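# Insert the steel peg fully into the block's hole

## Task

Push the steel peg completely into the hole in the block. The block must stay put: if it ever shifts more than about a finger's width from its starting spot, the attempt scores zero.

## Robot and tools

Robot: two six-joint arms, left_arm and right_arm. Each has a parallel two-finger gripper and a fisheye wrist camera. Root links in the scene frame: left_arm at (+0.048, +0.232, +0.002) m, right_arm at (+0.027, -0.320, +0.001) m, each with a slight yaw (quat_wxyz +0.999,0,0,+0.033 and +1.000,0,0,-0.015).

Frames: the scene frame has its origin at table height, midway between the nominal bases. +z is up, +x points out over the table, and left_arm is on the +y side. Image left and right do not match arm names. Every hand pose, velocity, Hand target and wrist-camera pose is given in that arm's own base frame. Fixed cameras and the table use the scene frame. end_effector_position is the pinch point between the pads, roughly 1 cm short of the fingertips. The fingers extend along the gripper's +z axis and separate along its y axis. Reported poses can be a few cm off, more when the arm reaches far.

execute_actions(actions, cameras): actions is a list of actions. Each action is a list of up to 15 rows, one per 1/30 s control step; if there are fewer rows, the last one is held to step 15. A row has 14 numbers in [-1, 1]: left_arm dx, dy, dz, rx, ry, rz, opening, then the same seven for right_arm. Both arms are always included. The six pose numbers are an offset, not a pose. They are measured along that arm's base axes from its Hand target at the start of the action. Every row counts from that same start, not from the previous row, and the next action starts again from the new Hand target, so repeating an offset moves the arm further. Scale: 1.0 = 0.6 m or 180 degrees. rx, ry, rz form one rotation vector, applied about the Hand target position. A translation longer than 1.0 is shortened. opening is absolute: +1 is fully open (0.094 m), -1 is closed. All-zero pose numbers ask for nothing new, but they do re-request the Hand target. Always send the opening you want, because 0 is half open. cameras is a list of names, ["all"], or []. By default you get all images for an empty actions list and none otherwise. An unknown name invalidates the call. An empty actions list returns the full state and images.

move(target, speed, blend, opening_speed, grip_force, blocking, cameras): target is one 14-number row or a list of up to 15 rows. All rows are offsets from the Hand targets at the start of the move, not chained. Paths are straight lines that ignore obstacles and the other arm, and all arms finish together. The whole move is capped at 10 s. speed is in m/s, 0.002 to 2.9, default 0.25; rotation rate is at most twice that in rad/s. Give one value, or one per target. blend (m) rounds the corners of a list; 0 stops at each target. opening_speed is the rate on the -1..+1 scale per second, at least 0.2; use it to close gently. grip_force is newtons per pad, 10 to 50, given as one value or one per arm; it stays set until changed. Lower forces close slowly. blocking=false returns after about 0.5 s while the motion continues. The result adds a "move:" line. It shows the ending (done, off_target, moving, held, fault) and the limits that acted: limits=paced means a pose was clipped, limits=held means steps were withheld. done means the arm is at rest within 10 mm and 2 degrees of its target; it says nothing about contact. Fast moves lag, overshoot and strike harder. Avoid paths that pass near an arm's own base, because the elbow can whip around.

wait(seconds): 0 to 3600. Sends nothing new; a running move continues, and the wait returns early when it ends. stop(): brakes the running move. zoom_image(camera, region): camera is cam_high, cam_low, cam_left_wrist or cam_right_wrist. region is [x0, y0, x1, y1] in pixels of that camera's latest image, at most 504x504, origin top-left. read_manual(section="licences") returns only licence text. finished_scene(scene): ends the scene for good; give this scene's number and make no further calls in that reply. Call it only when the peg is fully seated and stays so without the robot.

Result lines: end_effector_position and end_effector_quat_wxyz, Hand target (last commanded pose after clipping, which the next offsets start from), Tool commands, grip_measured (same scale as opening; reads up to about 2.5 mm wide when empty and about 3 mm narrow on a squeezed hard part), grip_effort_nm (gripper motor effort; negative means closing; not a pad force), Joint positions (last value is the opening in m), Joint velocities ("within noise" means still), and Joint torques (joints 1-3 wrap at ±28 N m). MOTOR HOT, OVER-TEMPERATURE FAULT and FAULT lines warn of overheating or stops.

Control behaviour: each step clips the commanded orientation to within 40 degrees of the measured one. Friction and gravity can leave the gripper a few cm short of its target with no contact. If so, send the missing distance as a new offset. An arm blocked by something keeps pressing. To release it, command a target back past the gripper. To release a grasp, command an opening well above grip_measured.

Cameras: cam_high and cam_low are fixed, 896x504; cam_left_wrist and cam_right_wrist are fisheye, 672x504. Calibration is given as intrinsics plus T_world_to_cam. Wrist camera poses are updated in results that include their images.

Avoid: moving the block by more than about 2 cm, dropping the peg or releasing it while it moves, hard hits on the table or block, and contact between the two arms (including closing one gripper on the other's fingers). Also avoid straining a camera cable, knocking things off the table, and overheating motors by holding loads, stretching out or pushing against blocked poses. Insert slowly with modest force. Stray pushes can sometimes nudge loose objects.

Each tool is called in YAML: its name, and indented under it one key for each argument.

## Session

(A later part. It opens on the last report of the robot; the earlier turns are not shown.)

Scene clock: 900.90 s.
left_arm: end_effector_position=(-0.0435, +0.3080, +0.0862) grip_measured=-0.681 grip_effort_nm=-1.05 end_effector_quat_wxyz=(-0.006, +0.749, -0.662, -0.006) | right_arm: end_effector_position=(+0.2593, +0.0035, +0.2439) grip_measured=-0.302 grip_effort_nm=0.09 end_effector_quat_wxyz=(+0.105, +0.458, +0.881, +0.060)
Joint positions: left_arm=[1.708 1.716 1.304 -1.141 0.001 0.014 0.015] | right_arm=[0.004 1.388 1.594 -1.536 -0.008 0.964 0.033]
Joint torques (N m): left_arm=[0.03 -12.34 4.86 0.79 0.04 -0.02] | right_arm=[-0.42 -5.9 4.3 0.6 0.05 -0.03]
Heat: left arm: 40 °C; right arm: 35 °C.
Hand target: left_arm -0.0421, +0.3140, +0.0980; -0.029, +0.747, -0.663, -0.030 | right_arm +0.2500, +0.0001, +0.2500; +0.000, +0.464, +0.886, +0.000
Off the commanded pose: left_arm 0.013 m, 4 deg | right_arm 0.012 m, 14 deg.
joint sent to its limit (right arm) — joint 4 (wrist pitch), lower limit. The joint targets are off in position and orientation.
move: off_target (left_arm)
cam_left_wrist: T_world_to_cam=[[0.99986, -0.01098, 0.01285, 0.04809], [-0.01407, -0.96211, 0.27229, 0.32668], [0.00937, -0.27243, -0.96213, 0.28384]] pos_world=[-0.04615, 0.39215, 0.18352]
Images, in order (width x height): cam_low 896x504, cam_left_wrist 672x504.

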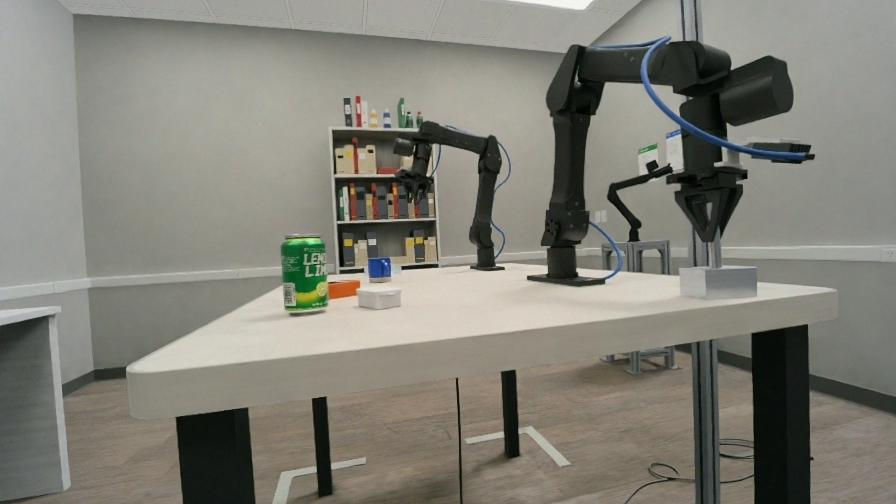

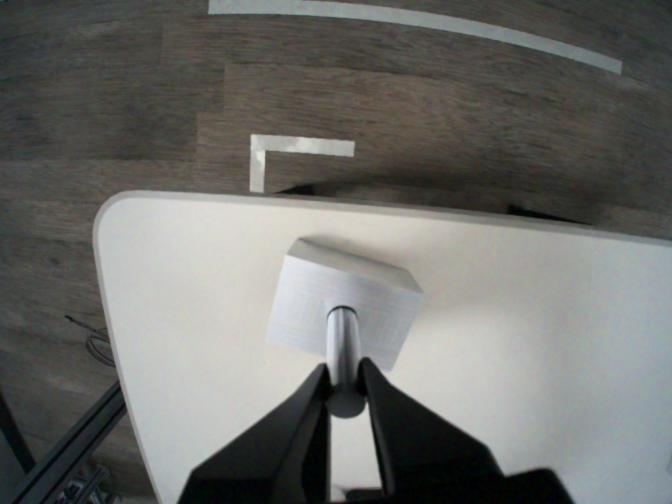

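move:
  target: [0,0,-0.03,0,0,0,-0.9,0,0,0,0,0,0,-0.3]
  cameras: ["cam_left_wrist","cam_low"]
  speed: 0.03

zoom_image:
  camera: "cam_left_wrist"
  region: [300, 270, 380, 350]

zoom_image:
  camera: "cam_low"
  region: [680, 220, 770, 310]

Scene clock: 912.63 s.
left_arm: end_effector_position=(-0.0436, +0.3085, +0.0719) grip_measured=-0.681 grip_effort_nm=-1.05 end_effector_quat_wxyz=(-0.011, +0.749, -0.662, -0.012) | right_arm: end_effector_position=(+0.2593, +0.0035, +0.2439) grip_measured=-0.302 grip_effort_nm=0.09 end_effector_quat_wxyz=(+0.105, +0.458, +0.881, +0.060)
Joint positions: left_arm=[1.708 1.716 1.246 -1.069 0.001 0.014 0.015] | right_arm=[0.004 1.388 1.594 -1.536 -0.008 0.964 0.033]
Joint torques (N m): left_arm=[0.02 -11.19 4.86 0.81 0.04 -0.02] | right_arm=[-0.46 -5.91 4.33 0.62 0.05 -0.02]
Heat: left arm: 38 °C; right arm: 35 °C.
Hand target: left_arm -0.0421, +0.3140, +0.0800; -0.029, +0.747, -0.663, -0.030 | right_arm +0.2500, +0.0001, +0.2500; +0.000, +0.464, +0.886, +0.000
Off the commanded pose: left_arm 0.010 m, 3 deg | right_arm 0.012 m, 14 deg.
joint sent to its limit (right arm) — joint 4 (wrist pitch), lower limit. The joint targets are off in position and orientation.
move: off_target (left_arm)
cam_left_wrist: T_world_to_cam=[[0.99988, -0.01117, 0.01074, 0.04859], [-0.01357, -0.96572, 0.25922, 0.33312], [0.00747, -0.25933, -0.96576, 0.26643]] pos_world=[-0.04605, 0.39134, 0.17043]
Images, in order (width x height): cam_low 896x504, cam_left_wrist 672x504.

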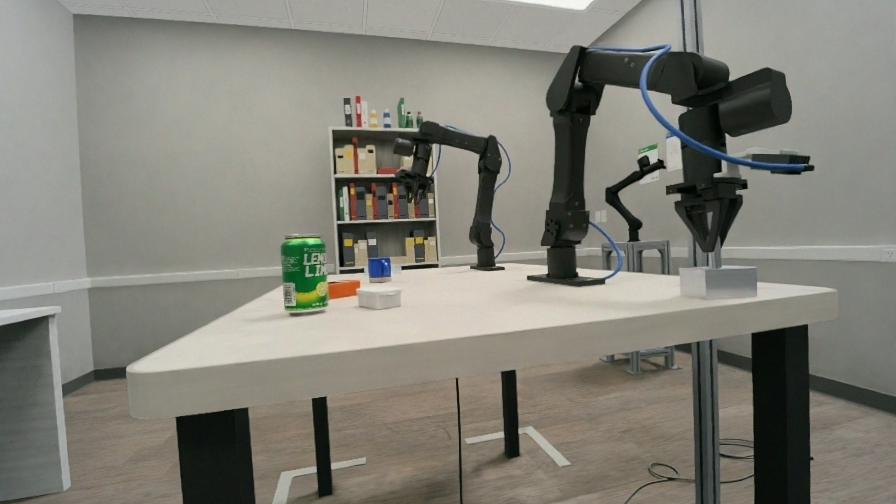

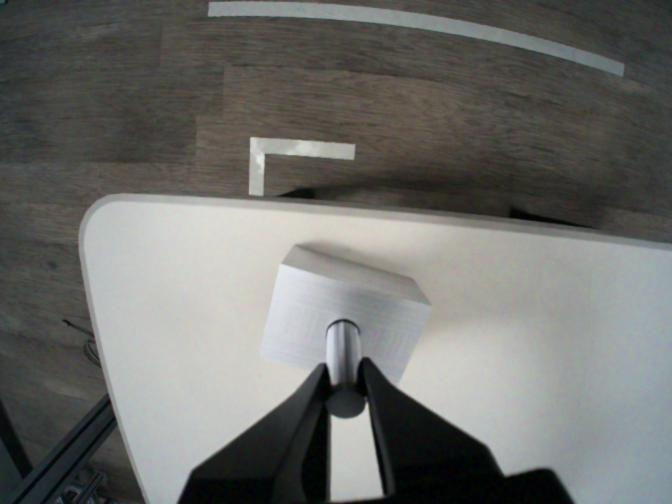

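Scaled by 6.300 from the camera's image (finer frame: 960x720).

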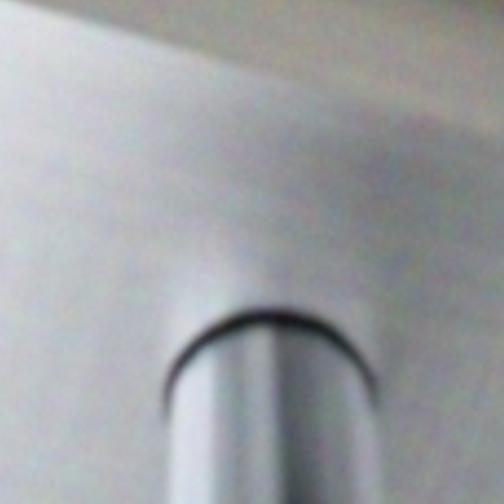

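Scaled by 5.600 from the camera's image (finer frame: 1280x720).

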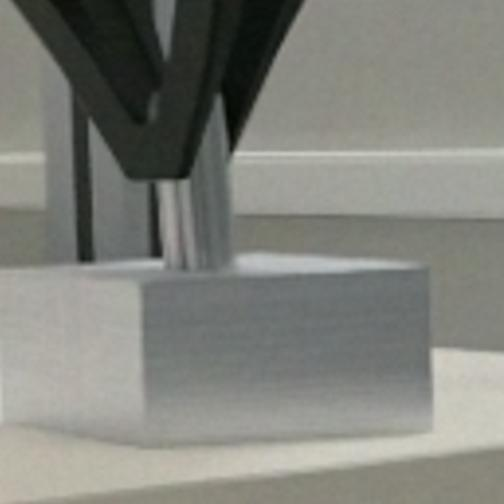

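move:
  target: [0,0,-0.0233,-0.0083,-0.001,0,-0.9,0,0,0,0,0,0,-0.3]
  cameras: ["cam_left_wrist","cam_low"]
  speed: 0.03

zoom_image:
  camera: "cam_left_wrist"
  region: [300, 290, 380, 370]

zoom_image:
  camera: "cam_low"
  region: [680, 220, 770, 310]

Scene clock: 920.97 s.
left_arm: end_effector_position=(-0.0436, +0.3086, +0.0693) grip_measured=-0.681 grip_effort_nm=-1.05 end_effector_quat_wxyz=(-0.012, +0.749, -0.662, -0.013) | right_arm: end_effector_position=(+0.2593, +0.0035, +0.2439) grip_measured=-0.302 grip_effort_nm=0.08 end_effector_quat_wxyz=(+0.105, +0.458, +0.881, +0.060)
Joint positions: left_arm=[1.708 1.716 1.235 -1.055 0.001 0.014 0.015] | right_arm=[0.004 1.388 1.594 -1.536 -0.008 0.964 0.033]
Joint torques (N m): left_arm=[-0.01 -7.9 4.51 0.95 0.02 -0.04] | right_arm=[-0.42 -5.91 4.36 0.6 0.05 -0.03]
Heat: left arm: 38 °C; right arm: 35 °C.
Hand target: left_arm -0.0421, +0.3140, +0.0660; -0.021, +0.748, -0.664, -0.020 | right_arm +0.2500, +0.0001, +0.2500; +0.000, +0.464, +0.886, +0.000
Off the commanded pose: left_arm 0.006 m, 1 deg | right_arm 0.012 m, 14 deg.
joint sent to its limit (right arm) — joint 4 (wrist pitch), lower limit. The joint targets are off in position and orientation.
move: done
cam_left_wrist: T_world_to_cam=[[0.99988, -0.01121, 0.01029, 0.0487], [-0.01347, -0.96652, 0.25622, 0.33436], [0.00707, -0.25633, -0.96656, 0.263]] pos_world=[-0.04605, 0.39113, 0.16803]
Images, in order (width x height): cam_low 896x504, cam_left_wrist 672x504.

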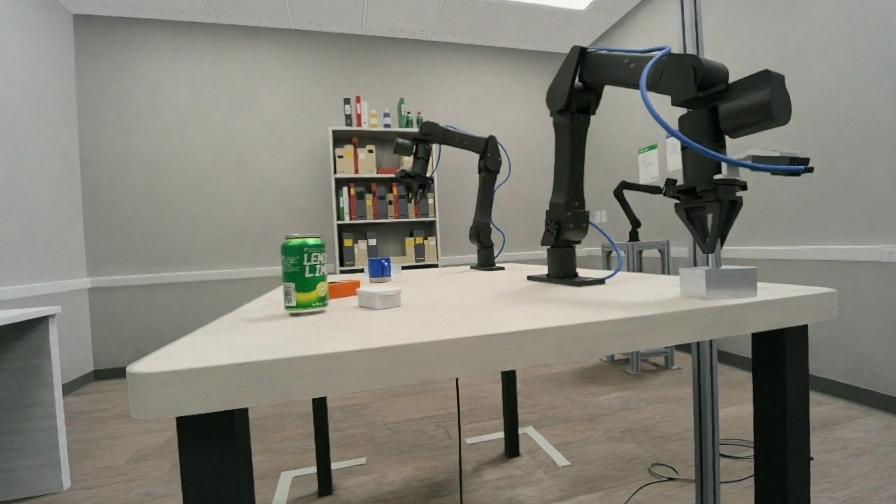

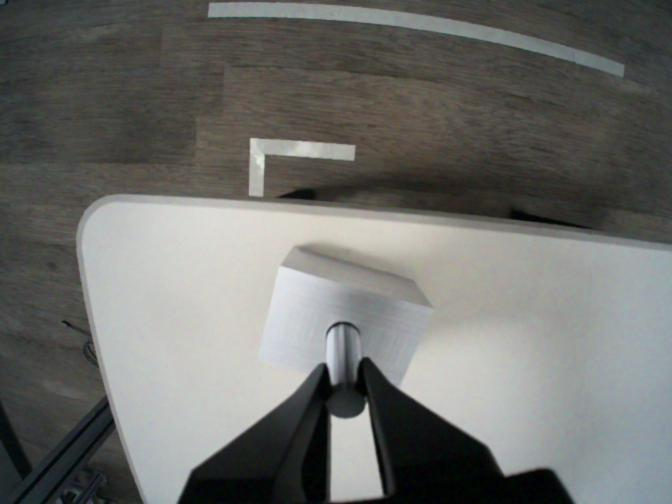

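Scaled by 6.300 from the camera's image (finer frame: 960x720).

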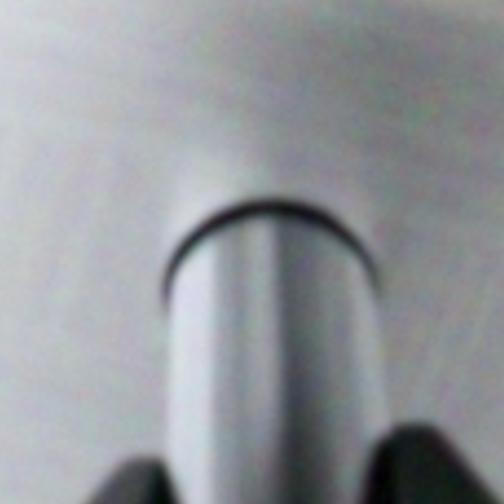

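Scaled by 5.600 from the camera's image (finer frame: 1280x720).

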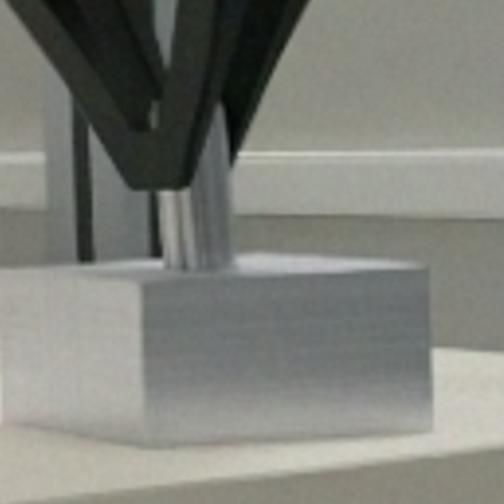

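move:
  target:
    - [0,0,0.01,0,0,0,-0.9,0,0,0,0,0,0,-0.3]
    - [0,0,0.01,0,0,0,-0.5,0,0,0,0,0,0,-0.3]
  cameras: ["cam_left_wrist","cam_low"]
  speed: 0.03
  opening_speed: 0.3

zoom_image:
  camera: "cam_left_wrist"
  region: [260, 270, 420, 430]

zoom_image:
  camera: "cam_low"
  region: [680, 220, 770, 310]

Scene clock: 935.83 s.
left_arm: end_effector_position=(-0.0436, +0.3086, +0.0693) grip_measured=-0.502 grip_effort_nm=0.08 end_effector_quat_wxyz=(-0.012, +0.749, -0.662, -0.013) | right_arm: end_effector_position=(+0.2593, +0.0035, +0.2439) grip_measured=-0.302 grip_effort_nm=0.08 end_effector_quat_wxyz=(+0.105, +0.458, +0.881, +0.060)
Joint positions: left_arm=[1.708 1.716 1.235 -1.055 0.001 0.014 0.023] | right_arm=[0.004 1.388 1.594 -1.536 -0.008 0.964 0.033]
Joint torques (N m): left_arm=[0.02 -8.32 5.94 0.71 0.02 -0.04] | right_arm=[-0.4 -5.91 4.33 0.6 0.04 -0.04]
Heat: left arm: 36 °C; right arm: 35 °C.
Hand target: left_arm -0.0421, +0.3140, +0.0720; -0.021, +0.748, -0.664, -0.020 | right_arm +0.2500, +0.0001, +0.2500; +0.000, +0.464, +0.886, +0.000
Off the commanded pose: left_arm 0.006 m, 1 deg | right_arm 0.012 m, 14 deg.
joint sent to its limit (right arm) — joint 4 (wrist pitch), lower limit. The joint targets are off in position and orientation.
move: done
cam_left_wrist: T_world_to_cam=[[0.99988, -0.01121, 0.01029, 0.0487], [-0.01347, -0.96652, 0.25622, 0.33436], [0.00707, -0.25633, -0.96656, 0.263]] pos_world=[-0.04605, 0.39113, 0.16803]
Images, in order (width x height): cam_low 896x504, cam_left_wrist 672x504.

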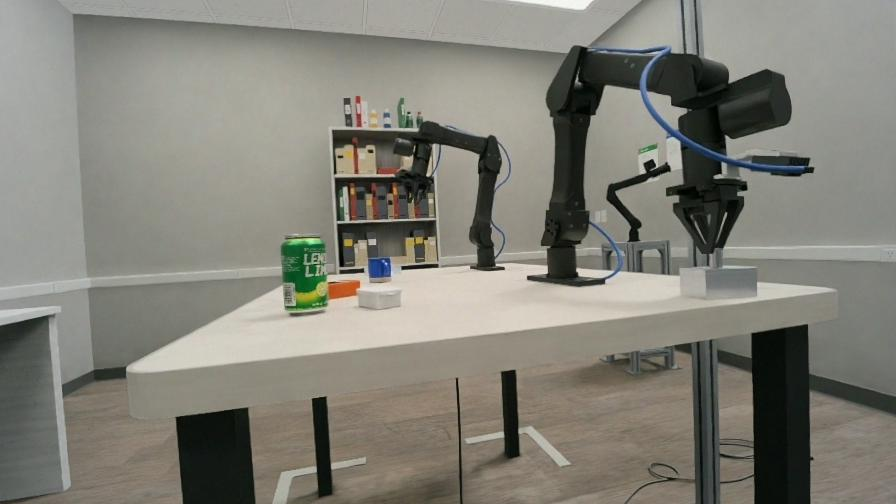

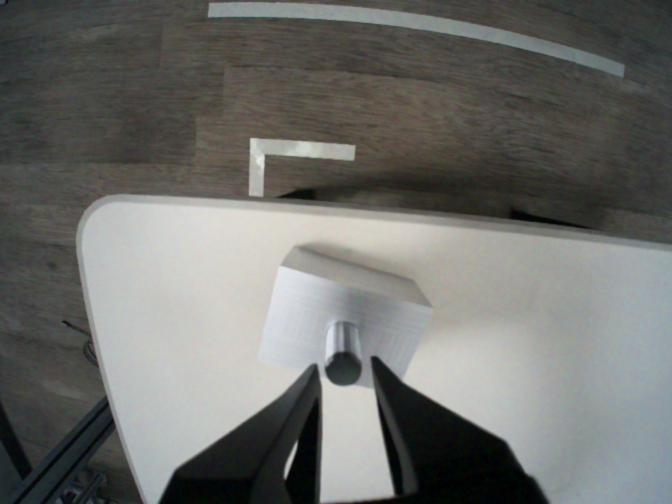

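Scaled by 3.150 from the camera's image (finer frame: 960x720).

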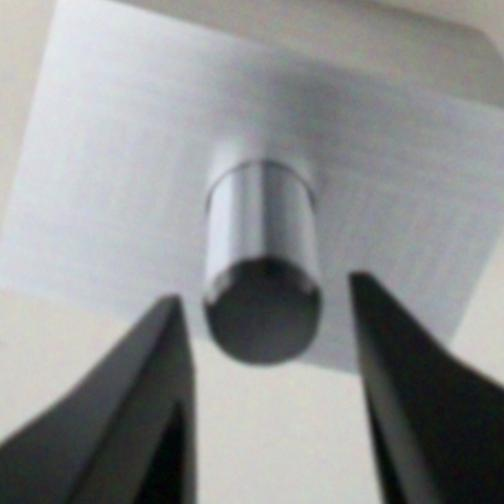

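Scaled by 5.600 from the camera's image (finer frame: 1280x720).

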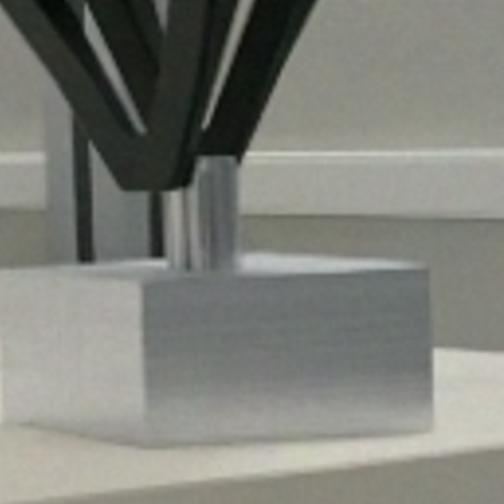

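move:
  target:
    - [0,0,0,0,0,0,0.2,0,0,0,0,0,0,-0.3]
    - [0,0,0.1667,0,0,0,0.2,0,0,0,0,0,0,-0.3]
  cameras: ["cam_left_wrist","cam_low"]
  speed: 0.1

zoom_image:
  camera: "cam_left_wrist"
  region: [240, 200, 440, 400]

zoom_image:
  camera: "cam_low"
  region: [670, 220, 770, 320]

Scene clock: 946.27 s.
left_arm: end_effector_position=(-0.0437, +0.3094, +0.1567) grip_measured=+0.198 grip_effort_nm=0.08 end_effector_quat_wxyz=(-0.005, +0.749, -0.662, -0.005) | right_arm: end_effector_position=(+0.2593, +0.0035, +0.2439) grip_measured=-0.302 grip_effort_nm=0.08 end_effector_quat_wxyz=(+0.105, +0.458, +0.881, +0.060)
Joint positions: left_arm=[1.708 1.716 1.585 -1.425 0.001 0.014 0.056] | right_arm=[0.004 1.388 1.594 -1.536 -0.008 0.964 0.033]
Joint torques (N m): left_arm=[0.02 -9.63 8.95 0.39 0.01 -0.04] | right_arm=[-0.51 -5.86 4.26 0.61 0.06 -0.04]
Heat: left arm: 36 °C; right arm: 35 °C.
Hand target: left_arm -0.0421, +0.3140, +0.1720; -0.021, +0.748, -0.664, -0.020 | right_arm +0.2500, +0.0001, +0.2500; +0.000, +0.464, +0.886, +0.000
Off the commanded pose: left_arm 0.016 m, 2 deg | right_arm 0.012 m, 14 deg.
joint sent to its limit (right arm) — joint 4 (wrist pitch), lower limit. The joint targets are off in position and orientation.
move: off_target (left_arm)
cam_left_wrist: T_world_to_cam=[[0.99985, -0.01093, 0.0133, 0.04738], [-0.01417, -0.96128, 0.2752, 0.3081], [0.00977, -0.27535, -0.9613, 0.3529]] pos_world=[-0.04645, 0.39386, 0.25382]
Images, in order (width x height): cam_low 896x504, cam_left_wrist 672x504.

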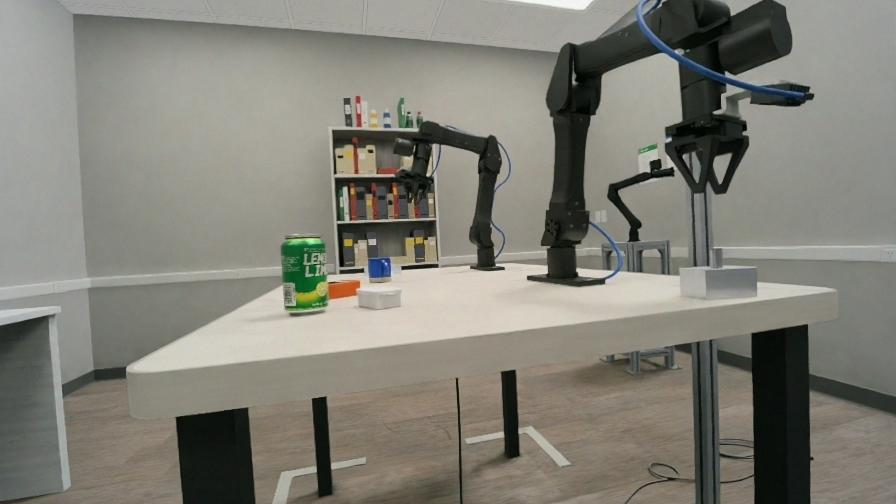

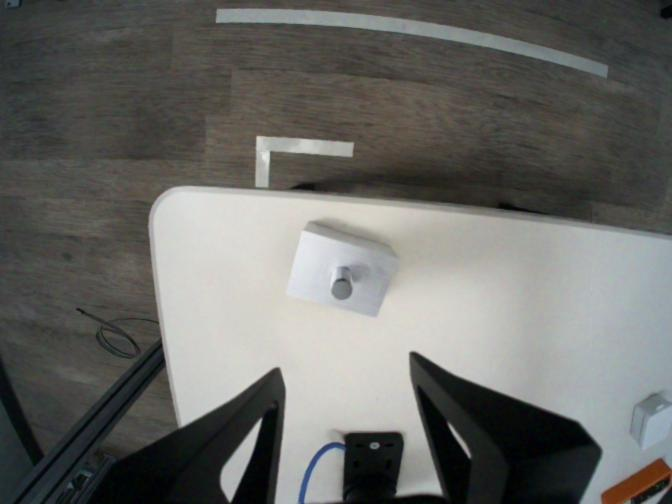

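Scaled by 2.520 from the camera's image (finer frame: 960x720).

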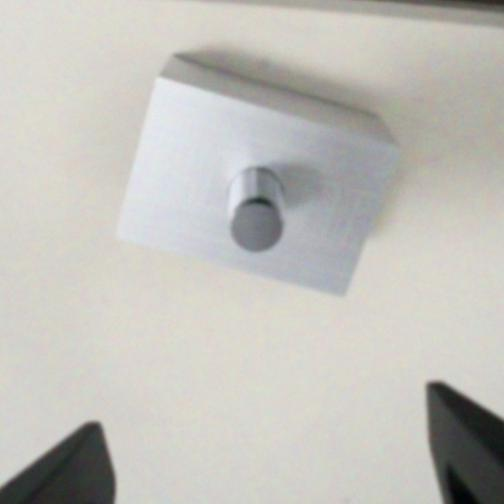

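Scaled by 5.040 from the camera's image (finer frame: 1280x720).

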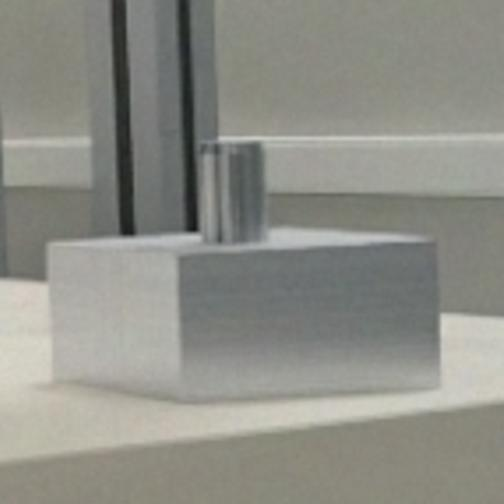

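finished_scene:
  scene: 1

The scene is finished: the task was done.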